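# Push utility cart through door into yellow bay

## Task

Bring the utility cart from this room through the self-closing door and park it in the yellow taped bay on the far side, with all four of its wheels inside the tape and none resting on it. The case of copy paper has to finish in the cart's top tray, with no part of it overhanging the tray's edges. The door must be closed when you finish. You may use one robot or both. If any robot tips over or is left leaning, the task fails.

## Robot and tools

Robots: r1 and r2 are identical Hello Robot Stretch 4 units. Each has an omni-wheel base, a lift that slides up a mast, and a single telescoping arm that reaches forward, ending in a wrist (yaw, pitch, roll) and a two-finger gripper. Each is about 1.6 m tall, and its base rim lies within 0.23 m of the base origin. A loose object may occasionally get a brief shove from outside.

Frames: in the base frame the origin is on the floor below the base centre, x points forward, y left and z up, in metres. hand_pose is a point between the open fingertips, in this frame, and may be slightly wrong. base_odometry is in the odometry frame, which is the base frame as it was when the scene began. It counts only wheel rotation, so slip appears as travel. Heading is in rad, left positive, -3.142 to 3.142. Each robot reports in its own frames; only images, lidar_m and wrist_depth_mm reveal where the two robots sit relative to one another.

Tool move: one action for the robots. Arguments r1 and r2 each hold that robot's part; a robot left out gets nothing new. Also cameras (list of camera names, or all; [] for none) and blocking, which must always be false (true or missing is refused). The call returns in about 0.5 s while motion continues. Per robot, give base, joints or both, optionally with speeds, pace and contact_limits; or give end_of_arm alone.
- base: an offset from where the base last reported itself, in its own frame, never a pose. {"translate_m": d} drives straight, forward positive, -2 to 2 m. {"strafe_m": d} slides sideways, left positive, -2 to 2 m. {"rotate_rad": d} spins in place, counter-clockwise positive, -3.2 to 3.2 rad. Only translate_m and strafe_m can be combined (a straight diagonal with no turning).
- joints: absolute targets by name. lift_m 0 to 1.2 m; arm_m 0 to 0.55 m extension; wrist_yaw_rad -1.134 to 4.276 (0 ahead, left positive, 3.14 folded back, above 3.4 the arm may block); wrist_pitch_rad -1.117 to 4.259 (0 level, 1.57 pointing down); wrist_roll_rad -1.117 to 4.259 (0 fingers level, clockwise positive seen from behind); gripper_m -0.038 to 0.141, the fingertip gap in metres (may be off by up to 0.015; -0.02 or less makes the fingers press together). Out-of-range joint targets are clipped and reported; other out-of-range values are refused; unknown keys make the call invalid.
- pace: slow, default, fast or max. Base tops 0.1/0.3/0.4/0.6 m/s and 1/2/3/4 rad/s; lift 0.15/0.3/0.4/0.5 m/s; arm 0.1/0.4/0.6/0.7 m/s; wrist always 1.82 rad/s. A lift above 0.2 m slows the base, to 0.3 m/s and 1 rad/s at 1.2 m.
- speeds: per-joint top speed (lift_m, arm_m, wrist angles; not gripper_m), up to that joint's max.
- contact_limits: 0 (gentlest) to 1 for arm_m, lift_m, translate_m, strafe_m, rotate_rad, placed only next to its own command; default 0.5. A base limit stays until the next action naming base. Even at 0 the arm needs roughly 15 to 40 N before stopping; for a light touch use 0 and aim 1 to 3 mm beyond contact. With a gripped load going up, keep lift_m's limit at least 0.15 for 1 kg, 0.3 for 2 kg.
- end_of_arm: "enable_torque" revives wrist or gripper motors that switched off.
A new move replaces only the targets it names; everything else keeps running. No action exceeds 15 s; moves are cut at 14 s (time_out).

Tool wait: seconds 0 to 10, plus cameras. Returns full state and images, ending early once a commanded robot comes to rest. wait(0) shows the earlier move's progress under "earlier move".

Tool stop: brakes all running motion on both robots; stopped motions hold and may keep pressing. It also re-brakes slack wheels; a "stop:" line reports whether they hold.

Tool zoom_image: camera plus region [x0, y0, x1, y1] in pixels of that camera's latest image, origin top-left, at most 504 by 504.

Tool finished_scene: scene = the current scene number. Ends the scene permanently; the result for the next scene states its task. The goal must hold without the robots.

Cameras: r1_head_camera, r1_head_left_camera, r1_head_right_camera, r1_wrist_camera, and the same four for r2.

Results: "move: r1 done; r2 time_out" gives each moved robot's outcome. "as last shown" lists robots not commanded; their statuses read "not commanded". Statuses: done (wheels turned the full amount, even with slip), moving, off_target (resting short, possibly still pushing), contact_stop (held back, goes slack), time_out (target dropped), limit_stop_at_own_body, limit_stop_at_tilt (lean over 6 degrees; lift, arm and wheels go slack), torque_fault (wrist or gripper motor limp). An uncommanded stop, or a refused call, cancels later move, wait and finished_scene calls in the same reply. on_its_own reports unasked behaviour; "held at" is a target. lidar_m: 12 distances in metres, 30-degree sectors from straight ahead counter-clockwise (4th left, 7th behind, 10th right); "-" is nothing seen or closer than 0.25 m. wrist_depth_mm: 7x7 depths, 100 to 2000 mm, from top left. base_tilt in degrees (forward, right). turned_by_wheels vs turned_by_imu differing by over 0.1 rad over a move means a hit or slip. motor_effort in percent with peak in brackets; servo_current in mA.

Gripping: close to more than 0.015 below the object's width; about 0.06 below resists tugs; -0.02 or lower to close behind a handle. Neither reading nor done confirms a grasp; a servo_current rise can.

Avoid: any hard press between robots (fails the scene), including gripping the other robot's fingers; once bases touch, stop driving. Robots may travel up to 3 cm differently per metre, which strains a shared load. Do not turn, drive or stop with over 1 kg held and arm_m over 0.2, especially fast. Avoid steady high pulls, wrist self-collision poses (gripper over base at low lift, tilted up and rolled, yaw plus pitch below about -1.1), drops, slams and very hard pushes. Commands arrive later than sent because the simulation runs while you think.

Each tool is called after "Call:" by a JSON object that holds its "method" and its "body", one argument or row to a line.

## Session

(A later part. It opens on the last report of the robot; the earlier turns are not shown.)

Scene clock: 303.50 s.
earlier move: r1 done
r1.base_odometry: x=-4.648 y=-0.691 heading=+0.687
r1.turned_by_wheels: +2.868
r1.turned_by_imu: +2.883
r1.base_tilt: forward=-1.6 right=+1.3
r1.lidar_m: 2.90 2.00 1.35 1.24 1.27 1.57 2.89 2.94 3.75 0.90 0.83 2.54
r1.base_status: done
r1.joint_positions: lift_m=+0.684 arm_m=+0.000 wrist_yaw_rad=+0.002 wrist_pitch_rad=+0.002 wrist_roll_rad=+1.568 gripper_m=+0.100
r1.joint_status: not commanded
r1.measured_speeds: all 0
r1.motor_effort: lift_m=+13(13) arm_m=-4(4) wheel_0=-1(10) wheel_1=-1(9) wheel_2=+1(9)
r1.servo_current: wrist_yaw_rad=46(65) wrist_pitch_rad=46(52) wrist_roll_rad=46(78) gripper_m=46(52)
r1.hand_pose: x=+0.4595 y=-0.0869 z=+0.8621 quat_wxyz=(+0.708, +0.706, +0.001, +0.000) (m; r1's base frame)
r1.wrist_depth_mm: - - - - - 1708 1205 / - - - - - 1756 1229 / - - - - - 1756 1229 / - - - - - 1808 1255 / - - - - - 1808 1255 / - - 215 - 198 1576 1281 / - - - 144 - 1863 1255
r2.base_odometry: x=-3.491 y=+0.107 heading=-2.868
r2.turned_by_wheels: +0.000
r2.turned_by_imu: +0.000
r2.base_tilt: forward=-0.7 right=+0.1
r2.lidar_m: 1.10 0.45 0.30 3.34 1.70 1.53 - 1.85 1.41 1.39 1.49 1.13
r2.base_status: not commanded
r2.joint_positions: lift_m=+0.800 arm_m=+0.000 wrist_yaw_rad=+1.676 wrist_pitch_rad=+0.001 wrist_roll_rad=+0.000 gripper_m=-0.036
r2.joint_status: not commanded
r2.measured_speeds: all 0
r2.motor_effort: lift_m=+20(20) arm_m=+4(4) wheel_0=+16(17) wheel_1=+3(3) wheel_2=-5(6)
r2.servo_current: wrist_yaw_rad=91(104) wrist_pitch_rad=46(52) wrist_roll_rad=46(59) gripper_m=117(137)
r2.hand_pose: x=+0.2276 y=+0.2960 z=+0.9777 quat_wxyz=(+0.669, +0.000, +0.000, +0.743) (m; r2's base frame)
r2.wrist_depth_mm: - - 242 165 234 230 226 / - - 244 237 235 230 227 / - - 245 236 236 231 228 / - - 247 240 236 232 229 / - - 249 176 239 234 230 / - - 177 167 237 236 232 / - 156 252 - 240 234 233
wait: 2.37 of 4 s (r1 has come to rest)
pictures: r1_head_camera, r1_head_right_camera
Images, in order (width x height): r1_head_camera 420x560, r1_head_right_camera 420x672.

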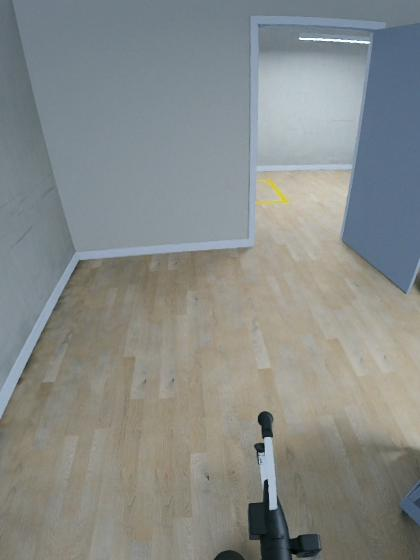

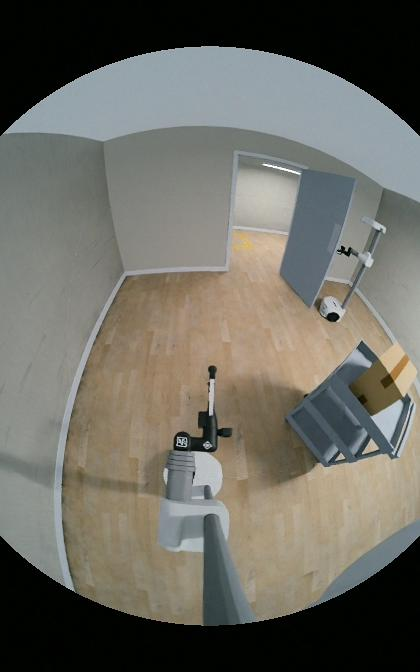

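Call:
{"method": "move", "body": {
  "blocking": false,
  "r1": {"base":{"translate_m":-1.25},"pace":"fast"},
  "cameras": []
}}

Call:
{"method": "wait", "body": {
  "seconds": 6,
  "cameras": []
}}

Call:
{"method": "move", "body": {
  "blocking": false,
  "r1": {"base":{"strafe_m":-0.9},"pace":"fast"},
  "cameras": []
}}

Call:
{"method": "wait", "body": {
  "seconds": 6,
  "cameras": ["r1_head_camera","r1_head_right_camera"]
}}

Scene clock: 312.50 s.
move: r1 moving
r1.base_odometry: x=-4.684 y=-0.721 heading=+0.687
r1.turned_by_wheels: +0.000
r1.turned_by_imu: +0.000
r1.base_tilt: forward=-1.6 right=+1.2
r1.lidar_m: 2.95 1.98 1.34 1.23 1.24 1.55 2.84 2.90 3.71 0.92 0.86 2.59
r1.base_status: translate_m moving
r1.joint_positions: lift_m=+0.684 arm_m=+0.000 wrist_yaw_rad=+0.002 wrist_pitch_rad=+0.002 wrist_roll_rad=+1.568 gripper_m=+0.100
r1.joint_status: not commanded
r1.measured_speeds: translate_m=-0.183 strafe_m=+0.001 rotate_rad=+0.002 lift_m=+0.000 arm_m=+0.000 wrist_yaw_rad=+0.000 wrist_pitch_rad=+0.000 wrist_roll_rad=+0.000
r1.motor_effort: lift_m=+13(13) arm_m=-4(4) wheel_0=-6(10) wheel_1=-5(8) wheel_2=+10(11)
r1.servo_current: wrist_yaw_rad=52(65) wrist_pitch_rad=39(52) wrist_roll_rad=39(65) gripper_m=39(46)
r1.hand_pose: x=+0.4595 y=-0.0869 z=+0.8621 quat_wxyz=(+0.708, +0.706, +0.001, +0.000) (m; r1's base frame)
r1.wrist_depth_mm: - - - - - 1708 1182 / - - - - - 1756 1229 / - - - - - 1756 1229 / - - - - - 1808 1229 / - - - - - 1808 1229 / - - 216 - 198 1576 1255 / - - - 144 - 1808 1255
r2: as last shown
r2.base_tilt: forward=-0.7 right=+0.0
r2.lidar_m: 1.10 0.48 0.30 3.34 1.72 1.52 - 1.88 1.41 1.38 1.48 1.13
r2.motor_effort: lift_m=+20(20) arm_m=+4(4) wheel_0=+16(17) wheel_1=+3(3) wheel_2=-5(5)
r2.servo_current: wrist_yaw_rad=91(98) wrist_pitch_rad=39(39) wrist_roll_rad=46(52) gripper_m=124(130)
r2.wrist_depth_mm: - - 243 165 233 229 225 / - - 244 236 235 229 226 / - - 246 237 236 231 228 / - - 245 240 236 232 229 / - - 248 175 238 233 229 / - - 176 166 237 234 231 / - 155 252 - 239 234 232
pictures: none
No camera images: "cameras" was empty.

Scene clock: 316.47 s.
earlier move: r1 done
r1.base_odometry: x=-5.614 y=-1.483 heading=+0.687
r1.turned_by_wheels: +0.000
r1.turned_by_imu: -0.001
r1.base_tilt: forward=-1.6 right=+1.3
r1.lidar_m: 4.13 1.81 1.17 1.07 1.10 1.50 1.63 1.64 2.15 3.61 1.88 1.57
r1.base_status: done
r1.joint_positions: lift_m=+0.684 arm_m=+0.000 wrist_yaw_rad=+0.002 wrist_pitch_rad=+0.002 wrist_roll_rad=+1.568 gripper_m=+0.100
r1.joint_status: not commanded
r1.measured_speeds: all 0
r1.motor_effort: lift_m=+13(13) arm_m=-4(4) wheel_0=-1(10) wheel_1=-1(10) wheel_2=-2(13)
r1.servo_current: wrist_yaw_rad=46(65) wrist_pitch_rad=46(59) wrist_roll_rad=46(72) gripper_m=39(52)
r1.hand_pose: x=+0.4595 y=-0.0869 z=+0.8621 quat_wxyz=(+0.708, +0.706, +0.001, +0.000) (m; r1's base frame)
r1.wrist_depth_mm: - - - - - 1499 1182 / - - - - - 1756 1205 / - - - - - 1756 1229 / - - - - - 1808 1255 / - - - - - 1863 1255 / - - 214 - 198 1576 1281 / - - - 144 - 1863 1255
r2.base_odometry: x=-3.491 y=+0.107 heading=-2.868
r2.turned_by_wheels: +0.000
r2.turned_by_imu: +0.001
r2.base_tilt: forward=-0.7 right=+0.0
r2.lidar_m: 1.10 0.43 0.28 3.37 1.75 1.52 - 1.86 1.43 1.39 1.48 1.14
r2.base_status: not commanded
r2.joint_positions: lift_m=+0.800 arm_m=+0.000 wrist_yaw_rad=+1.676 wrist_pitch_rad=+0.001 wrist_roll_rad=+0.000 gripper_m=-0.036
r2.joint_status: not commanded
r2.measured_speeds: all 0
r2.motor_effort: lift_m=+20(20) arm_m=+4(4) wheel_0=+16(17) wheel_1=+3(3) wheel_2=-5(6)
r2.servo_current: wrist_yaw_rad=78(104) wrist_pitch_rad=46(46) wrist_roll_rad=52(72) gripper_m=130(137)
r2.hand_pose: x=+0.2276 y=+0.2960 z=+0.9777 quat_wxyz=(+0.669, +0.000, +0.000, +0.743) (m; r2's base frame)
r2.wrist_depth_mm: - - 242 165 234 229 226 / - - 244 236 235 229 227 / - - 246 237 235 232 227 / - - 246 240 236 232 229 / - - 249 176 238 234 229 / - - 177 166 238 236 231 / - 156 252 - 240 235 233
wait: 3.97 of 6 s (r1 has come to rest)
pictures: none
No camera images: "cameras" was empty.

Scene clock: 316.97 s.
move: r1 moving
r1.base_odometry: x=-5.579 y=-1.526 heading=+0.687
r1.turned_by_wheels: +0.000
r1.turned_by_imu: +0.000
r1.base_tilt: forward=-1.6 right=+1.2
r1.lidar_m: 4.14 1.88 1.22 1.14 1.17 1.56 1.61 1.64 2.18 3.57 3.61 1.52
r1.base_status: strafe_m moving
r1.joint_positions: lift_m=+0.684 arm_m=+0.000 wrist_yaw_rad=+0.002 wrist_pitch_rad=+0.002 wrist_roll_rad=+1.568 gripper_m=+0.100
r1.joint_status: not commanded
r1.measured_speeds: translate_m=+0.001 strafe_m=-0.215 rotate_rad=-0.004 lift_m=+0.000 arm_m=+0.000 wrist_yaw_rad=+0.000 wrist_pitch_rad=+0.000 wrist_roll_rad=+0.000
r1.motor_effort: lift_m=+13(13) arm_m=-4(4) wheel_0=+13(14) wheel_1=-13(13) wheel_2=-1(2)
r1.servo_current: wrist_yaw_rad=39(72) wrist_pitch_rad=46(46) wrist_roll_rad=33(59) gripper_m=39(52)
r1.hand_pose: x=+0.4595 y=-0.0869 z=+0.8621 quat_wxyz=(+0.708, +0.706, +0.001, +0.000) (m; r1's base frame)
r1.wrist_depth_mm: - - - - - 1499 1182 / - - - - - 1756 1205 / - - - - - 1708 1281 / - - - - - 1808 1255 / - - - - - 1808 1255 / - - 214 - 198 1576 1255 / - - - 144 - 1756 1255
r2: as last shown
r2.turned_by_imu: +0.000
r2.lidar_m: 1.11 0.47 0.30 3.34 1.72 1.55 - 1.86 1.42 1.39 1.49 1.14
r2.servo_current: wrist_yaw_rad=98(98) wrist_pitch_rad=39(46) wrist_roll_rad=52(52) gripper_m=130(130)
r2.wrist_depth_mm: - - 243 165 234 229 226 / - - 245 236 235 229 227 / - - 245 237 236 231 228 / - - 247 240 236 233 229 / - - 248 176 238 233 229 / - - 177 166 237 235 231 / - 156 253 - 240 235 233
pictures: none
No camera images: "cameras" was empty.

Scene clock: 319.93 s.
earlier move: r1 done
r1.base_odometry: x=-5.044 y=-2.179 heading=+0.687
r1.turned_by_wheels: +0.000
r1.turned_by_imu: -0.006
r1.base_tilt: forward=-1.6 right=+1.2
r1.lidar_m: 1.18 3.21 2.14 1.93 2.03 1.66 1.54 1.58 2.05 2.71 2.75 1.35
r1.base_status: done
r1.joint_positions: lift_m=+0.684 arm_m=+0.000 wrist_yaw_rad=+0.002 wrist_pitch_rad=+0.002 wrist_roll_rad=+1.568 gripper_m=+0.100
r1.joint_status: not commanded
r1.measured_speeds: all 0
r1.motor_effort: lift_m=+13(13) arm_m=-4(4) wheel_0=-1(14) wheel_1=+2(13) wheel_2=+0(2)
r1.servo_current: wrist_yaw_rad=39(72) wrist_pitch_rad=39(52) wrist_roll_rad=39(65) gripper_m=39(52)
r1.hand_pose: x=+0.4595 y=-0.0869 z=+0.8621 quat_wxyz=(+0.708, +0.706, +0.001, +0.000) (m; r1's base frame)
r1.wrist_depth_mm: - - - - - 1708 1182 / - - - - - 1708 1229 / - - - - - - 1138 / - - - 1255 - - 1078 / - - - 1336 - 1576 1229 / - - 215 - 198 1576 1255 / - - - 144 - 1808 1255
r2.base_odometry: x=-3.491 y=+0.107 heading=-2.868
r2.turned_by_wheels: +0.000
r2.turned_by_imu: +0.000
r2.base_tilt: forward=-0.7 right=+0.1
r2.lidar_m: 1.09 0.46 0.30 3.35 1.69 1.52 - 1.86 1.42 1.39 1.48 1.12
r2.base_status: not commanded
r2.joint_positions: lift_m=+0.800 arm_m=+0.000 wrist_yaw_rad=+1.676 wrist_pitch_rad=+0.001 wrist_roll_rad=+0.000 gripper_m=-0.036
r2.joint_status: not commanded
r2.measured_speeds: all 0
r2.motor_effort: lift_m=+20(20) arm_m=+4(4) wheel_0=+16(17) wheel_1=+3(3) wheel_2=-5(6)
r2.servo_current: wrist_yaw_rad=98(104) wrist_pitch_rad=46(46) wrist_roll_rad=39(59) gripper_m=130(137)
r2.hand_pose: x=+0.2276 y=+0.2960 z=+0.9777 quat_wxyz=(+0.669, +0.000, +0.000, +0.743) (m; r2's base frame)
r2.wrist_depth_mm: - - 241 166 234 229 225 / - - 244 237 235 229 226 / - - 245 238 235 231 228 / - - 247 240 236 233 229 / - - 249 176 239 234 230 / - - 176 166 236 234 232 / - 156 252 - 238 234 233
wait: 2.97 of 6 s (r1 has come to rest)
pictures: r1_head_camera, r1_head_right_camera
Images, in order (width x height): r1_head_camera 420x560, r1_head_right_camera 420x672.

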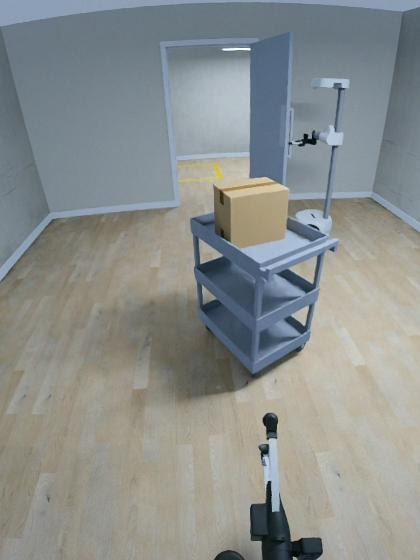

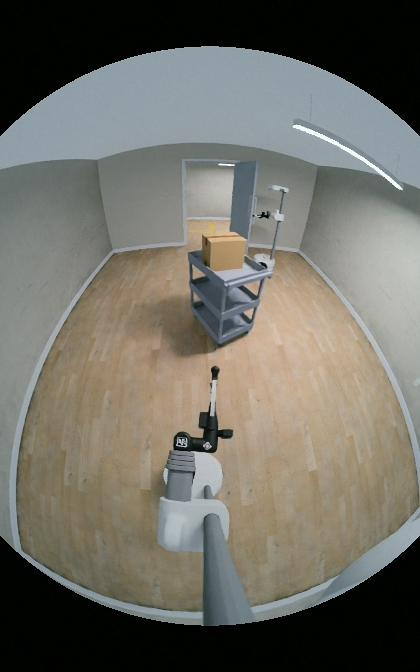

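Call:
{"method": "move", "body": {
  "blocking": false,
  "r1": {"base":{"strafe_m":-0.27,"translate_m":0.25}},
  "cameras": []
}}

Call:
{"method": "wait", "body": {
  "seconds": 4,
  "cameras": ["r1_head_camera","r1_wrist_camera"]
}}

Scene clock: 333.13 s.
move: r1 moving
r1.base_odometry: x=-5.012 y=-2.184 heading=+0.687
r1.turned_by_wheels: +0.000
r1.turned_by_imu: +0.000
r1.base_tilt: forward=-1.6 right=+1.3
r1.lidar_m: 1.13 3.23 2.19 2.00 2.07 1.69 1.54 1.59 2.07 2.70 2.75 1.32
r1.base_status: translate_m moving; strafe_m moving
r1.joint_positions: lift_m=+0.684 arm_m=+0.000 wrist_yaw_rad=+0.002 wrist_pitch_rad=+0.002 wrist_roll_rad=+1.568 gripper_m=+0.100
r1.joint_status: not commanded
r1.measured_speeds: translate_m=+0.086 strafe_m=-0.092 rotate_rad=+0.005 lift_m=+0.000 arm_m=+0.000 wrist_yaw_rad=+0.000 wrist_pitch_rad=+0.000 wrist_roll_rad=+0.000
r1.motor_effort: lift_m=+13(13) arm_m=-4(4) wheel_0=+10(10) wheel_1=-5(6) wheel_2=-7(7)
r1.servo_current: wrist_yaw_rad=46(72) wrist_pitch_rad=46(46) wrist_roll_rad=65(65) gripper_m=39(46)
r1.hand_pose: x=+0.4595 y=-0.0869 z=+0.8621 quat_wxyz=(+0.708, +0.706, +0.001, +0.000) (m; r1's base frame)
r1.wrist_depth_mm: - - - - - 1661 1229 / - - - - - 1661 1205 / - - - - - - 1138 / - - - 1229 - - 1060 / - - - 1229 - 1576 1160 / - - 214 - 198 1537 1255 / - - - 144 - 1808 1255
r2: as last shown
r2.lidar_m: 1.11 0.47 0.30 3.35 1.70 1.53 - 1.86 1.43 1.39 1.47 1.12
r2.servo_current: wrist_yaw_rad=91(98) wrist_pitch_rad=39(39) wrist_roll_rad=46(52) gripper_m=124(130)
r2.wrist_depth_mm: - - 243 165 234 229 226 / - - 244 237 235 229 227 / - - 246 238 236 231 228 / - - 248 240 236 233 229 / - - 248 175 239 235 230 / - - 177 166 238 234 232 / - 156 252 - 238 235 232
pictures: none
No camera images: "cameras" was empty.

Scene clock: 335.33 s.
earlier move: r1 done
r1.base_odometry: x=-4.679 y=-2.230 heading=+0.687
r1.turned_by_wheels: +0.000
r1.turned_by_imu: -0.001
r1.base_tilt: forward=-1.6 right=+1.3
r1.lidar_m: 0.88 1.38 2.47 2.27 2.29 1.91 1.77 1.81 2.34 2.42 2.47 2.89
r1.base_status: done
r1.joint_positions: lift_m=+0.684 arm_m=+0.000 wrist_yaw_rad=+0.002 wrist_pitch_rad=+0.002 wrist_roll_rad=+1.568 gripper_m=+0.100
r1.joint_status: not commanded
r1.measured_speeds: all 0
r1.motor_effort: lift_m=+13(13) arm_m=-4(4) wheel_0=+1(11) wheel_1=-2(7) wheel_2=+0(9)
r1.servo_current: wrist_yaw_rad=46(72) wrist_pitch_rad=39(59) wrist_roll_rad=46(65) gripper_m=39(46)
r1.hand_pose: x=+0.4595 y=-0.0869 z=+0.8621 quat_wxyz=(+0.708, +0.706, +0.001, +0.000) (m; r1's base frame)
r1.wrist_depth_mm: - - - - - 1708 1229 / - - - - - 1756 1205 / - - - - - 1708 1182 / - - - - - 1576 960 / - - - 1060 - 842 - / - - 216 1008 198 768 - / - - - 144 - 842 -
r2.base_odometry: x=-3.491 y=+0.107 heading=-2.868
r2.turned_by_wheels: +0.000
r2.turned_by_imu: +0.000
r2.base_tilt: forward=-0.7 right=+0.1
r2.lidar_m: 1.07 0.47 0.30 3.35 1.69 1.53 - 1.88 1.42 1.38 1.47 1.13
r2.base_status: not commanded
r2.joint_positions: lift_m=+0.800 arm_m=+0.000 wrist_yaw_rad=+1.676 wrist_pitch_rad=+0.001 wrist_roll_rad=+0.000 gripper_m=-0.036
r2.joint_status: not commanded
r2.measured_speeds: all 0
r2.motor_effort: lift_m=+20(20) arm_m=+4(4) wheel_0=+16(17) wheel_1=+3(3) wheel_2=-5(6)
r2.servo_current: wrist_yaw_rad=85(104) wrist_pitch_rad=39(46) wrist_roll_rad=46(65) gripper_m=124(130)
r2.hand_pose: x=+0.2276 y=+0.2960 z=+0.9777 quat_wxyz=(+0.669, +0.000, +0.000, +0.743) (m; r2's base frame)
r2.wrist_depth_mm: - - 242 165 234 229 225 / - - 245 236 235 229 226 / - - 246 238 236 232 228 / - - 247 239 236 232 229 / - - 248 176 239 234 229 / - - 177 166 237 235 232 / - 156 252 - 240 234 233
wait: 2.20 of 4 s (r1 has come to rest)
pictures: r1_head_camera, r1_wrist_camera
Images, in order (width x height): r1_head_camera 420x560, r1_wrist_camera 616x392.

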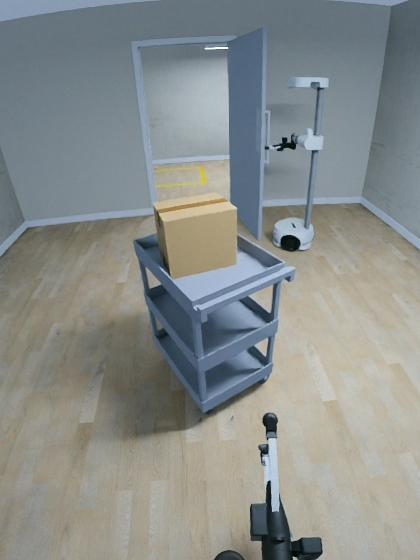

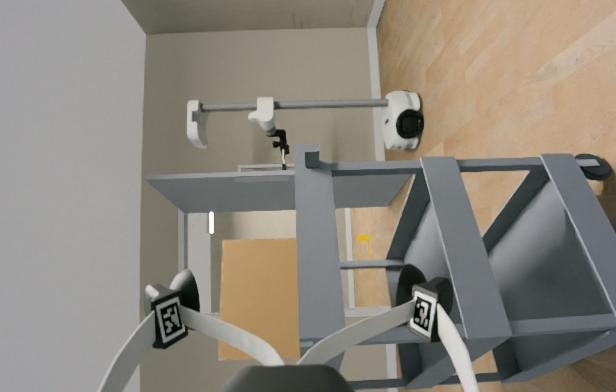

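Call:
{"method": "move", "body": {
  "blocking": false,
  "r1": {"base":{"strafe_m":0.05,"translate_m":0.25}},
  "cameras": []
}}

Call:
{"method": "wait", "body": {
  "seconds": 4,
  "cameras": ["r1_head_camera","r1_wrist_camera"]
}}

Scene clock: 344.67 s.
move: r1 moving
r1.base_odometry: x=-4.659 y=-2.205 heading=+0.687
r1.turned_by_wheels: +0.000
r1.turned_by_imu: +0.000
r1.base_tilt: forward=-1.6 right=+1.3
r1.lidar_m: 0.87 1.32 2.48 2.27 2.31 1.94 1.78 1.83 2.38 2.42 2.47 2.87
r1.base_status: translate_m moving; strafe_m moving
r1.joint_positions: lift_m=+0.684 arm_m=+0.000 wrist_yaw_rad=+0.002 wrist_pitch_rad=+0.002 wrist_roll_rad=+1.568 gripper_m=+0.100
r1.joint_status: not commanded
r1.measured_speeds: translate_m=+0.120 strafe_m=+0.024 rotate_rad=+0.003 lift_m=+0.000 arm_m=+0.000 wrist_yaw_rad=+0.000 wrist_pitch_rad=+0.000 wrist_roll_rad=+0.000
r1.motor_effort: lift_m=+13(13) arm_m=-4(4) wheel_0=+7(7) wheel_1=+8(9) wheel_2=-8(9)
r1.servo_current: wrist_yaw_rad=46(65) wrist_pitch_rad=46(46) wrist_roll_rad=46(52) gripper_m=39(46)
r1.hand_pose: x=+0.4595 y=-0.0869 z=+0.8621 quat_wxyz=(+0.708, +0.706, +0.001, +0.000) (m; r1's base frame)
r1.wrist_depth_mm: - - - - - 1708 1229 / - - - - - 1756 1205 / - - - - - 1756 1160 / - - - - - 1576 904 / - - - 1008 - 809 - / - - 216 960 198 732 - / - - - 144 - 707 -
r2: as last shown
r2.lidar_m: 1.10 0.47 0.29 3.36 1.70 1.52 - 1.85 1.42 1.37 1.47 1.13
r2.motor_effort: lift_m=+20(20) arm_m=+4(4) wheel_0=+16(17) wheel_1=+2(3) wheel_2=-5(5)
r2.servo_current: wrist_yaw_rad=98(98) wrist_pitch_rad=39(46) wrist_roll_rad=46(52) gripper_m=130(130)
r2.wrist_depth_mm: - - 242 165 233 230 226 / - - 245 236 234 229 227 / - - 246 237 236 231 228 / - - 246 239 237 232 229 / - - 249 176 239 233 229 / - - 177 166 237 236 232 / - 156 251 - 239 236 233
pictures: none
No camera images: "cameras" was empty.

Scene clock: 346.47 s.
earlier move: r1 done
r1.base_odometry: x=-4.518 y=-2.033 heading=+0.687
r1.turned_by_wheels: +0.000
r1.turned_by_imu: +0.000
r1.base_tilt: forward=-1.6 right=+1.3
r1.lidar_m: 0.66 1.02 2.43 2.24 2.30 2.19 2.02 2.07 2.62 2.43 2.49 0.88
r1.base_status: done
r1.joint_positions: lift_m=+0.684 arm_m=+0.000 wrist_yaw_rad=+0.002 wrist_pitch_rad=+0.002 wrist_roll_rad=+1.568 gripper_m=+0.100
r1.joint_status: not commanded
r1.measured_speeds: all 0
r1.motor_effort: lift_m=+13(13) arm_m=-4(4) wheel_0=+2(8) wheel_1=+0(9) wheel_2=+2(10)
r1.servo_current: wrist_yaw_rad=72(72) wrist_pitch_rad=46(52) wrist_roll_rad=46(65) gripper_m=39(46)
r1.hand_pose: x=+0.4595 y=-0.0869 z=+0.8621 quat_wxyz=(+0.708, +0.706, +0.001, +0.000) (m; r1's base frame)
r1.wrist_depth_mm: - - - - - 1661 1229 / - - - - - 1708 1205 / - - - - - 699 1281 / - - - 640 - - 615 / - - 798 564 - - 564 / - - 215 473 193 - 517 / - - 732 144 500 500 -
r2.base_odometry: x=-3.491 y=+0.107 heading=-2.868
r2.turned_by_wheels: +0.000
r2.turned_by_imu: +0.000
r2.base_tilt: forward=-0.7 right=+0.0
r2.lidar_m: 1.09 0.48 0.29 3.37 1.73 1.51 - 1.87 1.39 1.35 1.49 1.14
r2.base_status: not commanded
r2.joint_positions: lift_m=+0.800 arm_m=+0.000 wrist_yaw_rad=+1.676 wrist_pitch_rad=+0.001 wrist_roll_rad=+0.000 gripper_m=-0.036
r2.joint_status: not commanded
r2.measured_speeds: all 0
r2.motor_effort: lift_m=+20(20) arm_m=+4(4) wheel_0=+16(17) wheel_1=+3(3) wheel_2=-5(6)
r2.servo_current: wrist_yaw_rad=91(104) wrist_pitch_rad=46(46) wrist_roll_rad=52(59) gripper_m=137(137)
r2.hand_pose: x=+0.2276 y=+0.2960 z=+0.9777 quat_wxyz=(+0.669, +0.000, +0.000, +0.743) (m; r2's base frame)
r2.wrist_depth_mm: - - 242 165 234 229 226 / - - 244 236 235 230 226 / - - 245 238 236 231 228 / - - 247 240 236 232 229 / - - 248 175 239 234 229 / - - 177 167 237 235 231 / - 156 252 - 238 234 232
wait: 1.80 of 4 s (r1 has come to rest)
pictures: r1_head_camera, r1_wrist_camera
Images, in order (width x height): r1_head_camera 420x560, r1_wrist_camera 616x392.

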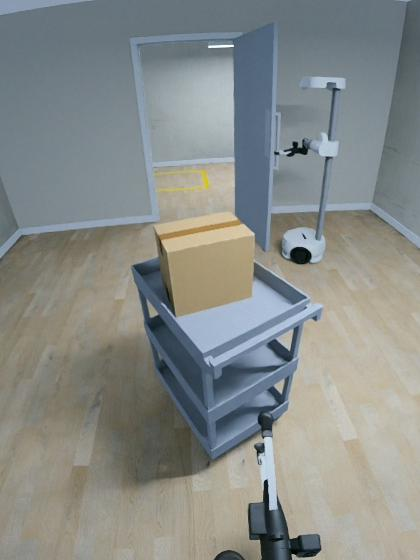

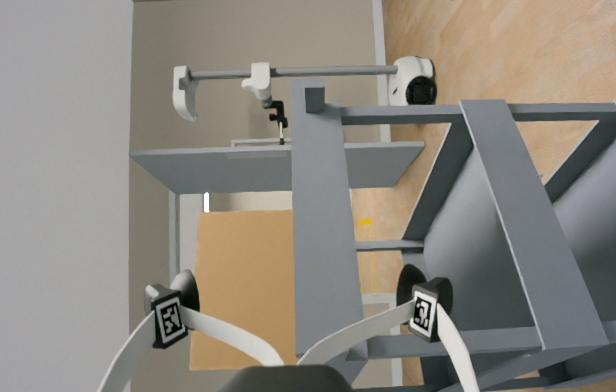

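Call:
{"method": "move", "body": {
  "blocking": false,
  "r1": {"base":{"translate_m":0.29},"pace":"slow","contact_limits":{"translate_m":0.2}},
  "cameras": []
}}

Call:
{"method": "wait", "body": {
  "seconds": 5,
  "cameras": ["r1_head_camera","r1_wrist_camera"]
}}

Scene clock: 350.63 s.
move: r1 moving
r1.base_odometry: x=-4.508 y=-2.025 heading=+0.687
r1.turned_by_wheels: +0.000
r1.turned_by_imu: +0.000
r1.base_tilt: forward=-1.6 right=+1.2
r1.lidar_m: 0.62 1.03 2.46 2.23 2.31 2.19 2.01 2.08 2.64 2.45 2.49 0.86
r1.base_status: translate_m moving
r1.joint_positions: lift_m=+0.684 arm_m=+0.000 wrist_yaw_rad=+0.002 wrist_pitch_rad=+0.002 wrist_roll_rad=+1.568 gripper_m=+0.100
r1.joint_status: not commanded
r1.measured_speeds: translate_m=+0.048 strafe_m=+0.000 rotate_rad=+0.001 lift_m=+0.000 arm_m=+0.000 wrist_yaw_rad=+0.000 wrist_pitch_rad=+0.000 wrist_roll_rad=+0.000
r1.motor_effort: lift_m=+13(13) arm_m=-4(4) wheel_0=+6(6) wheel_1=+3(6) wheel_2=-6(6)
r1.servo_current: wrist_yaw_rad=65(65) wrist_pitch_rad=46(46) wrist_roll_rad=46(59) gripper_m=46(52)
r1.contact_limits: translate_m 0.2
r1.hand_pose: x=+0.4595 y=-0.0869 z=+0.8621 quat_wxyz=(+0.708, +0.706, +0.001, +0.000) (m; r1's base frame)
r1.wrist_depth_mm: - - - - - 1756 1182 / - - - - - 1661 1205 / - - - - - 699 1229 / - - - 627 - - 609 / - - 778 559 - - 554 / - - 215 469 193 - 517 / - - 715 144 492 484 -
r2: as last shown
r2.lidar_m: 1.09 0.46 0.30 3.37 1.75 1.49 - 1.84 1.42 1.38 1.50 1.13
r2.servo_current: wrist_yaw_rad=98(98) wrist_pitch_rad=39(46) wrist_roll_rad=46(59) gripper_m=130(130)
r2.wrist_depth_mm: - - 242 165 234 229 224 / - - 245 236 235 230 227 / - - 246 238 236 230 227 / - - 247 240 236 233 229 / - - 249 175 239 234 229 / - - 177 166 236 235 232 / - 156 251 - 239 234 234
pictures: none
No camera images: "cameras" was empty.

Scene clock: 354.33 s.
earlier move: r1 done
r1.base_odometry: x=-4.294 y=-1.849 heading=+0.687
r1.turned_by_wheels: +0.000
r1.turned_by_imu: +0.000
r1.base_tilt: forward=-1.6 right=+1.2
r1.lidar_m: 0.35 0.57 2.48 2.30 2.34 2.50 2.27 2.35 2.62 2.40 2.45 0.52
r1.base_status: done
r1.joint_positions: lift_m=+0.684 arm_m=+0.000 wrist_yaw_rad=+0.002 wrist_pitch_rad=+0.002 wrist_roll_rad=+1.568 gripper_m=+0.100
r1.joint_status: not commanded
r1.measured_speeds: all 0
r1.motor_effort: lift_m=+13(13) arm_m=-4(4) wheel_0=+3(7) wheel_1=+2(7) wheel_2=-1(6)
r1.servo_current: wrist_yaw_rad=39(72) wrist_pitch_rad=39(52) wrist_roll_rad=52(72) gripper_m=46(52)
r1.contact_limits: translate_m 0.2
r1.hand_pose: x=+0.4595 y=-0.0869 z=+0.8621 quat_wxyz=(+0.708, +0.706, +0.001, +0.000) (m; r1's base frame)
r1.wrist_depth_mm: - - - 387 - 1756 1205 / - - - - 439 1430 442 / - - - - - 1863 - / - - - - - - - / - - 530 521 304 - - / - - 492 226 190 - - / - 477 477 144 258 - -
r2.base_odometry: x=-3.491 y=+0.107 heading=-2.868
r2.turned_by_wheels: +0.000
r2.turned_by_imu: +0.001
r2.base_tilt: forward=-0.7 right=+0.1
r2.lidar_m: 1.10 0.45 0.30 3.36 1.73 1.52 - 1.86 1.43 1.39 1.49 1.13
r2.base_status: not commanded
r2.joint_positions: lift_m=+0.800 arm_m=+0.000 wrist_yaw_rad=+1.676 wrist_pitch_rad=+0.001 wrist_roll_rad=+0.000 gripper_m=-0.036
r2.joint_status: not commanded
r2.measured_speeds: all 0
r2.motor_effort: lift_m=+20(20) arm_m=+3(4) wheel_0=+16(17) wheel_1=+3(3) wheel_2=-5(6)
r2.servo_current: wrist_yaw_rad=91(104) wrist_pitch_rad=33(46) wrist_roll_rad=46(59) gripper_m=130(137)
r2.hand_pose: x=+0.2276 y=+0.2960 z=+0.9777 quat_wxyz=(+0.669, +0.000, +0.000, +0.743) (m; r2's base frame)
r2.wrist_depth_mm: - - 243 165 233 229 226 / - - 244 236 235 230 225 / - - 246 238 236 231 228 / - - 247 239 237 233 229 / - - 249 175 239 233 230 / - - 177 166 237 235 232 / - 156 251 - 239 234 233
wait: 3.70 of 5 s (r1 has come to rest)
pictures: r1_head_camera, r1_wrist_camera
Images, in order (width x height): r1_head_camera 420x560, r1_wrist_camera 616x392.

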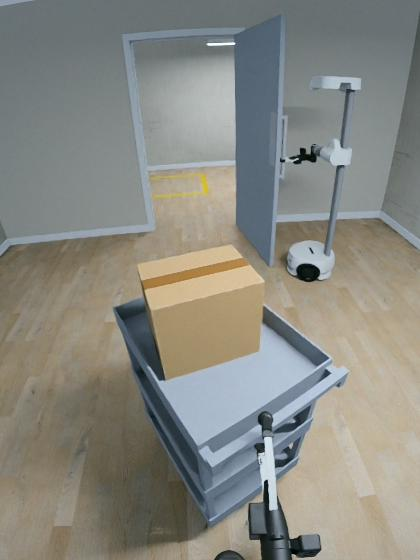

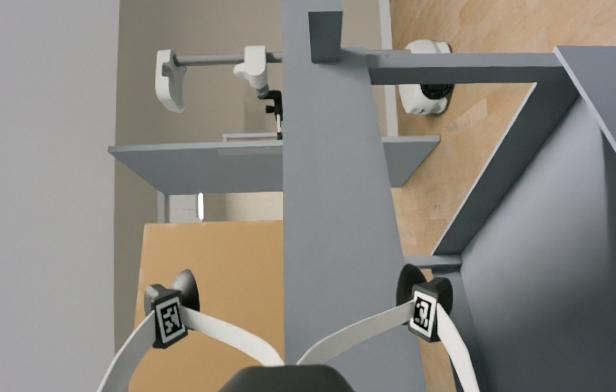

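Call:
{"method": "move", "body": {
  "blocking": false,
  "r1": {"base":{"translate_m":0.055,"strafe_m":-0.03},"pace":"slow","contact_limits":{"translate_m":0.2}},
  "cameras": []
}}

Call:
{"method": "wait", "body": {
  "seconds": 2.5,
  "cameras": ["r1_wrist_camera"]
}}

Call:
{"method": "move", "body": {
  "blocking": false,
  "r1": {"joints":{"gripper_m":-0.038}},
  "cameras": []
}}

Call:
{"method": "wait", "body": {
  "seconds": 3,
  "cameras": ["r1_wrist_camera","r1_head_camera"]
}}

Scene clock: 362.37 s.
move: r1 moving
r1.base_odometry: x=-4.280 y=-1.846 heading=+0.687
r1.turned_by_wheels: +0.000
r1.turned_by_imu: +0.000
r1.base_tilt: forward=-1.6 right=+1.3
r1.lidar_m: 0.34 0.52 2.49 2.30 2.33 2.51 2.31 2.37 2.63 2.41 2.45 0.48
r1.base_status: translate_m moving; strafe_m moving
r1.joint_positions: lift_m=+0.684 arm_m=+0.000 wrist_yaw_rad=+0.002 wrist_pitch_rad=+0.002 wrist_roll_rad=+1.568 gripper_m=+0.100
r1.joint_status: not commanded
r1.measured_speeds: translate_m=+0.050 strafe_m=-0.027 rotate_rad=+0.000 lift_m=+0.000 arm_m=+0.000 wrist_yaw_rad=+0.000 wrist_pitch_rad=+0.000 wrist_roll_rad=+0.000
r1.motor_effort: lift_m=+13(13) arm_m=-4(4) wheel_0=+6(7) wheel_1=+2(3) wheel_2=-5(6)
r1.servo_current: wrist_yaw_rad=39(59) wrist_pitch_rad=39(46) wrist_roll_rad=46(59) gripper_m=39(46)
r1.contact_limits: translate_m 0.2
r1.hand_pose: x=+0.4595 y=-0.0869 z=+0.8621 quat_wxyz=(+0.708, +0.706, +0.001, +0.000) (m; r1's base frame)
r1.wrist_depth_mm: - - - 373 - 1756 1205 / - - - - 430 445 433 / - - - - - 1756 - / - - - - - - - / - - 517 508 298 - - / - - 492 484 191 - - / - 459 469 144 253 - -
r2: as last shown
r2.turned_by_imu: +0.000
r2.base_tilt: forward=-0.7 right=+0.0
r2.lidar_m: 1.11 0.45 0.31 3.37 1.69 1.53 - 1.84 1.43 1.39 1.49 1.13
r2.motor_effort: lift_m=+20(20) arm_m=+3(4) wheel_0=+16(17) wheel_1=+3(3) wheel_2=-5(5)
r2.servo_current: wrist_yaw_rad=91(104) wrist_pitch_rad=39(46) wrist_roll_rad=46(52) gripper_m=124(137)
r2.wrist_depth_mm: - - 243 165 234 229 226 / - - 244 237 234 231 227 / - - 246 238 236 232 227 / - - 246 240 237 233 229 / - - 247 176 239 233 230 / - - 176 166 236 235 231 / - 156 252 - 239 235 233
pictures: none
No camera images: "cameras" was empty.

Scene clock: 363.63 s.
earlier move: r1 done
r1.base_odometry: x=-4.232 y=-1.837 heading=+0.687
r1.turned_by_wheels: +0.000
r1.turned_by_imu: +0.000
r1.base_tilt: forward=-1.5 right=+1.2
r1.lidar_m: 0.31 0.38 2.49 2.31 2.35 2.55 2.37 2.41 2.56 2.36 2.39 0.48
r1.base_status: done
r1.joint_positions: lift_m=+0.684 arm_m=+0.000 wrist_yaw_rad=+0.002 wrist_pitch_rad=+0.002 wrist_roll_rad=+1.568 gripper_m=+0.100
r1.joint_status: not commanded
r1.measured_speeds: all 0
r1.motor_effort: lift_m=+13(13) arm_m=-4(4) wheel_0=+1(8) wheel_1=+2(4) wheel_2=-2(6)
r1.servo_current: wrist_yaw_rad=65(78) wrist_pitch_rad=33(52) wrist_roll_rad=46(65) gripper_m=39(52)
r1.contact_limits: translate_m 0.2
r1.hand_pose: x=+0.4595 y=-0.0869 z=+0.8621 quat_wxyz=(+0.708, +0.706, +0.001, +0.000) (m; r1's base frame)
r1.wrist_depth_mm: - - - 334 - 1708 1205 / - - - - 384 399 402 / - - - - - 1756 - / - - - - 309 1863 - / - - 488 214 273 866 - / - - 459 196 193 - - / - 439 439 144 231 - -
r2.base_odometry: x=-3.491 y=+0.107 heading=-2.868
r2.turned_by_wheels: +0.000
r2.turned_by_imu: +0.000
r2.base_tilt: forward=-0.7 right=+0.0
r2.lidar_m: 1.11 0.45 0.30 3.36 1.72 1.54 - 1.85 1.41 1.38 1.47 1.13
r2.base_status: not commanded
r2.joint_positions: lift_m=+0.800 arm_m=+0.000 wrist_yaw_rad=+1.676 wrist_pitch_rad=+0.001 wrist_roll_rad=+0.000 gripper_m=-0.036
r2.joint_status: not commanded
r2.measured_speeds: all 0
r2.motor_effort: lift_m=+20(20) arm_m=+4(4) wheel_0=+16(17) wheel_1=+2(3) wheel_2=-5(6)
r2.servo_current: wrist_yaw_rad=91(104) wrist_pitch_rad=33(46) wrist_roll_rad=46(65) gripper_m=130(137)
r2.hand_pose: x=+0.2276 y=+0.2960 z=+0.9777 quat_wxyz=(+0.669, +0.000, +0.000, +0.743) (m; r2's base frame)
r2.wrist_depth_mm: - - 243 165 234 229 226 / - - 243 237 235 229 226 / - - 247 237 236 230 227 / - - 246 239 237 232 229 / - - 248 175 239 232 229 / - - 177 166 236 236 232 / - 156 252 - 239 234 232
wait: 1.27 of 2.5 s (r1 has come to rest)
pictures: r1_wrist_camera
Images, in order (width x height): r1_wrist_camera 616x392.

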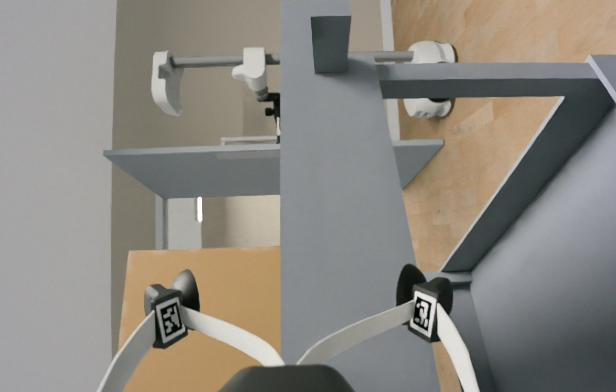

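Scene clock: 364.13 s.
move: r1 moving
r1.base_odometry: x=-4.232 y=-1.837 heading=+0.687
r1.turned_by_wheels: +0.000
r1.turned_by_imu: +0.000
r1.base_tilt: forward=-1.6 right=+1.3
r1.lidar_m: 0.32 0.36 2.53 2.33 2.34 2.53 2.35 2.42 2.56 2.37 2.42 0.49
r1.base_status: not commanded
r1.joint_positions: lift_m=+0.684 arm_m=+0.000 wrist_yaw_rad=+0.002 wrist_pitch_rad=+0.002 wrist_roll_rad=+1.568 gripper_m=+0.084
r1.joint_status: gripper_m moving
r1.measured_speeds: all 0
r1.motor_effort: lift_m=+13(13) arm_m=-4(4) wheel_0=+2(2) wheel_1=+2(3) wheel_2=-2(2)
r1.servo_current: wrist_yaw_rad=46(65) wrist_pitch_rad=46(46) wrist_roll_rad=46(59) gripper_m=98(104)
r1.contact_limits: translate_m 0.2
r1.hand_pose: x=+0.4595 y=-0.0869 z=+0.8621 quat_wxyz=(+0.708, +0.706, +0.001, +0.000) (m; r1's base frame)
r1.wrist_depth_mm: - - - 334 - 1708 1205 / - - - - 384 399 404 / - - - - - 1808 - / - - - - 310 1921 - / - - 484 216 273 854 - / - 466 212 196 194 - - / - 439 436 139 232 - -
r2: as last shown
r2.base_tilt: forward=-0.7 right=+0.1
r2.lidar_m: 1.08 0.47 0.30 3.35 1.67 1.51 - 1.86 1.41 1.38 1.49 1.11
r2.motor_effort: lift_m=+20(20) arm_m=+4(4) wheel_0=+16(17) wheel_1=+3(3) wheel_2=-5(6)
r2.servo_current: wrist_yaw_rad=91(98) wrist_pitch_rad=39(46) wrist_roll_rad=46(52) gripper_m=130(130)
r2.wrist_depth_mm: - - 243 165 233 229 225 / - - 244 236 234 229 227 / - - 246 237 236 232 227 / - - 247 239 237 233 229 / - - 249 175 239 234 229 / - - 177 166 237 236 231 / - 156 251 - 239 235 233
pictures: none
No camera images: "cameras" was empty.

Scene clock: 365.67 s.
earlier move: r1 done
r1.base_odometry: x=-4.232 y=-1.837 heading=+0.687
r1.turned_by_wheels: +0.000
r1.turned_by_imu: +0.000
r1.base_tilt: forward=-1.6 right=+1.3
r1.lidar_m: 0.31 0.37 2.55 2.31 2.35 2.54 2.36 2.43 2.58 2.36 2.43 0.51
r1.base_status: not commanded
r1.joint_positions: lift_m=+0.684 arm_m=+0.000 wrist_yaw_rad=+0.002 wrist_pitch_rad=+0.003 wrist_roll_rad=+1.568 gripper_m=-0.037
r1.joint_status: all done
r1.measured_speeds: all 0
r1.motor_effort: lift_m=+13(14) arm_m=-4(4) wheel_0=+1(2) wheel_1=+2(3) wheel_2=+1(2)
r1.servo_current: wrist_yaw_rad=72(72) wrist_pitch_rad=39(46) wrist_roll_rad=52(65) gripper_m=98(208)
r1.contact_limits: translate_m 0.2
r1.hand_pose: x=+0.4595 y=-0.0869 z=+0.8616 quat_wxyz=(+0.708, +0.706, +0.002, +0.000) (m; r1's base frame)
r1.wrist_depth_mm: - - - 324 - 1661 1205 / - - - - 379 387 387 / - - - - - 1756 - / - - - - 304 1921 - / - - 484 258 266 866 - / - 462 204 195 180 - - / - 151 433 172 225 132 -
r2.base_odometry: x=-3.491 y=+0.107 heading=-2.868
r2.turned_by_wheels: +0.000
r2.turned_by_imu: +0.000
r2.base_tilt: forward=-0.7 right=+0.0
r2.lidar_m: 1.11 0.44 0.28 3.36 1.68 1.49 - 1.82 1.42 1.37 1.47 1.10
r2.base_status: not commanded
r2.joint_positions: lift_m=+0.800 arm_m=+0.000 wrist_yaw_rad=+1.676 wrist_pitch_rad=+0.001 wrist_roll_rad=+0.000 gripper_m=-0.036
r2.joint_status: not commanded
r2.measured_speeds: all 0
r2.motor_effort: lift_m=+20(20) arm_m=+4(4) wheel_0=+16(17) wheel_1=+3(3) wheel_2=-6(6)
r2.servo_current: wrist_yaw_rad=98(104) wrist_pitch_rad=39(52) wrist_roll_rad=46(59) gripper_m=130(137)
r2.hand_pose: x=+0.2276 y=+0.2960 z=+0.9777 quat_wxyz=(+0.669, +0.000, +0.000, +0.743) (m; r2's base frame)
r2.wrist_depth_mm: - - 243 165 234 229 226 / - - 245 237 235 229 226 / - - 246 237 236 230 228 / - - 247 241 237 233 229 / - - 248 175 238 233 230 / - - 177 166 236 236 231 / - 156 252 - 238 235 233
wait: 1.53 of 3 s (r1 has come to rest)
pictures: r1_head_camera, r1_wrist_camera
Images, in order (width x height): r1_head_camera 420x560, r1_wrist_camera 616x392.

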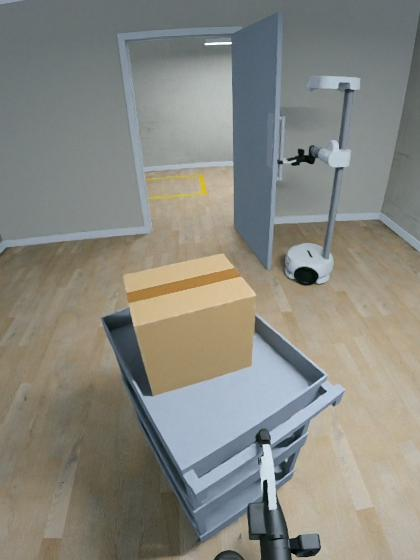

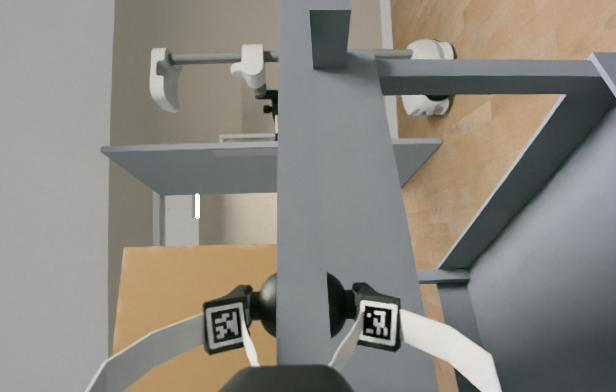

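Call:
{"method": "move", "body": {
  "blocking": false,
  "r1": {"base":{"strafe_m":0.55},"pace":"slow"},
  "cameras": []
}}

Call:
{"method": "wait", "body": {
  "seconds": 8,
  "cameras": ["r1_wrist_camera","r1_head_camera"]
}}

Scene clock: 375.87 s.
move: r1 moving
r1.base_odometry: x=-4.241 y=-1.826 heading=+0.687
r1.turned_by_wheels: +0.000
r1.turned_by_imu: -0.001
r1.base_tilt: forward=-1.6 right=+1.3
r1.lidar_m: 0.31 0.40 2.50 2.30 2.34 2.54 2.37 2.43 2.60 2.39 2.43 0.48
r1.base_status: strafe_m moving
r1.joint_positions: lift_m=+0.684 arm_m=+0.000 wrist_yaw_rad=+0.002 wrist_pitch_rad=+0.003 wrist_roll_rad=+1.568 gripper_m=-0.037
r1.joint_status: not commanded
r1.measured_speeds: translate_m=+0.000 strafe_m=+0.056 rotate_rad=+0.000 lift_m=+0.000 arm_m=+0.000 wrist_yaw_rad=+0.000 wrist_pitch_rad=+0.000 wrist_roll_rad=+0.000
r1.motor_effort: lift_m=+14(14) arm_m=-4(4) wheel_0=-9(9) wheel_1=+5(7) wheel_2=+0(2)
r1.servo_current: wrist_yaw_rad=72(72) wrist_pitch_rad=46(52) wrist_roll_rad=46(72) gripper_m=98(98)
r1.hand_pose: x=+0.4595 y=-0.0869 z=+0.8616 quat_wxyz=(+0.708, +0.706, +0.002, +0.000) (m; r1's base frame)
r1.wrist_depth_mm: - - - 330 - 1661 1205 / - - - - 379 394 397 / - - - - - 1756 - / - - - - 304 1921 - / - - 480 211 267 - - / - 459 187 194 180 - - / - 152 430 172 224 132 -
r2: as last shown
r2.base_tilt: forward=-0.7 right=+0.1
r2.lidar_m: 1.11 0.47 0.32 3.36 1.74 1.53 - 1.86 1.43 1.38 1.48 1.13
r2.motor_effort: lift_m=+20(20) arm_m=+4(4) wheel_0=+16(17) wheel_1=+2(3) wheel_2=-5(6)
r2.servo_current: wrist_yaw_rad=98(98) wrist_pitch_rad=39(46) wrist_roll_rad=46(59) gripper_m=130(130)
r2.wrist_depth_mm: - - 242 165 234 229 227 / - - 245 237 235 230 227 / - - 246 237 236 231 228 / - - 246 239 236 233 229 / - - 248 176 238 234 229 / - - 177 166 237 235 231 / - 156 252 - 239 235 232
pictures: none
No camera images: "cameras" was empty.

Scene clock: 382.00 s.
earlier move: r1 done
r1.base_odometry: x=-4.581 y=-1.412 heading=+0.687
r1.turned_by_wheels: +0.000
r1.turned_by_imu: +0.002
r1.base_tilt: forward=-1.6 right=+1.3
r1.lidar_m: 0.39 2.91 1.96 1.78 1.80 2.36 2.41 2.49 3.13 2.91 0.57 0.41
r1.base_status: done
r1.joint_positions: lift_m=+0.684 arm_m=+0.000 wrist_yaw_rad=-0.010 wrist_pitch_rad=+0.006 wrist_roll_rad=+1.569 gripper_m=-0.037
r1.joint_status: not commanded
r1.measured_speeds: all 0
r1.motor_effort: lift_m=+15(16) arm_m=+4(4) wheel_0=-3(16) wheel_1=+3(7) wheel_2=-3(8)
r1.servo_current: wrist_yaw_rad=85(91) wrist_pitch_rad=46(59) wrist_roll_rad=52(72) gripper_m=59(98)
r1.hand_pose: x=+0.4584 y=-0.0902 z=+0.8607 quat_wxyz=(+0.708, +0.706, -0.001, -0.006) (m; r1's base frame)
r1.wrist_depth_mm: - - - 223 224 1661 - / - - - 224 224 - - / - 424 424 225 226 - - / - 442 442 165 228 - - / - 459 462 166 229 - - / - 477 206 173 180 778 - / - - 182 - 229 139 -
r2.base_odometry: x=-3.491 y=+0.107 heading=-2.868
r2.turned_by_wheels: +0.000
r2.turned_by_imu: +0.001
r2.base_tilt: forward=-0.7 right=+0.0
r2.lidar_m: 1.10 0.46 0.30 3.35 1.69 1.61 - 1.87 1.40 1.38 1.46 1.14
r2.base_status: not commanded
r2.joint_positions: lift_m=+0.800 arm_m=+0.000 wrist_yaw_rad=+1.676 wrist_pitch_rad=+0.001 wrist_roll_rad=+0.000 gripper_m=-0.036
r2.joint_status: not commanded
r2.measured_speeds: all 0
r2.motor_effort: lift_m=+20(20) arm_m=+4(4) wheel_0=+16(17) wheel_1=+3(3) wheel_2=-5(6)
r2.servo_current: wrist_yaw_rad=85(104) wrist_pitch_rad=39(46) wrist_roll_rad=52(65) gripper_m=124(137)
r2.hand_pose: x=+0.2276 y=+0.2960 z=+0.9777 quat_wxyz=(+0.669, +0.000, +0.000, +0.743) (m; r2's base frame)
r2.wrist_depth_mm: - - 243 165 234 229 225 / - - 244 238 235 230 227 / - - 246 237 236 231 229 / - - 247 240 236 232 229 / - - 248 175 239 234 230 / 1921 - 176 166 236 235 233 / 1808 156 251 - 239 235 233
wait: 6.13 of 8 s (r1 has come to rest)
pictures: r1_head_camera, r1_wrist_camera
Images, in order (width x height): r1_head_camera 420x560, r1_wrist_camera 616x392.

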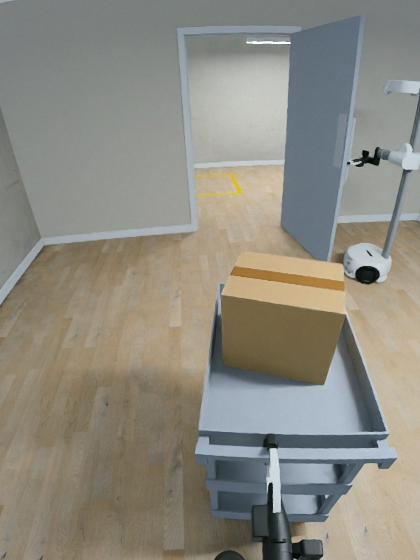

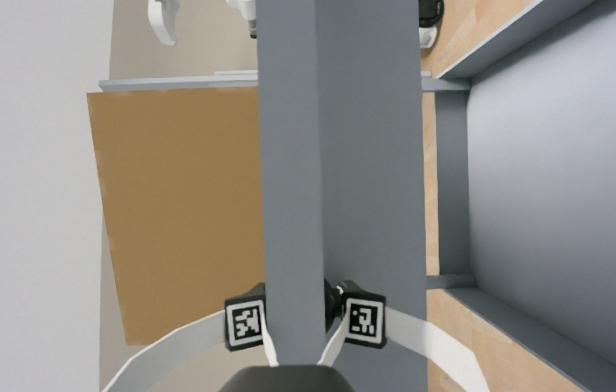

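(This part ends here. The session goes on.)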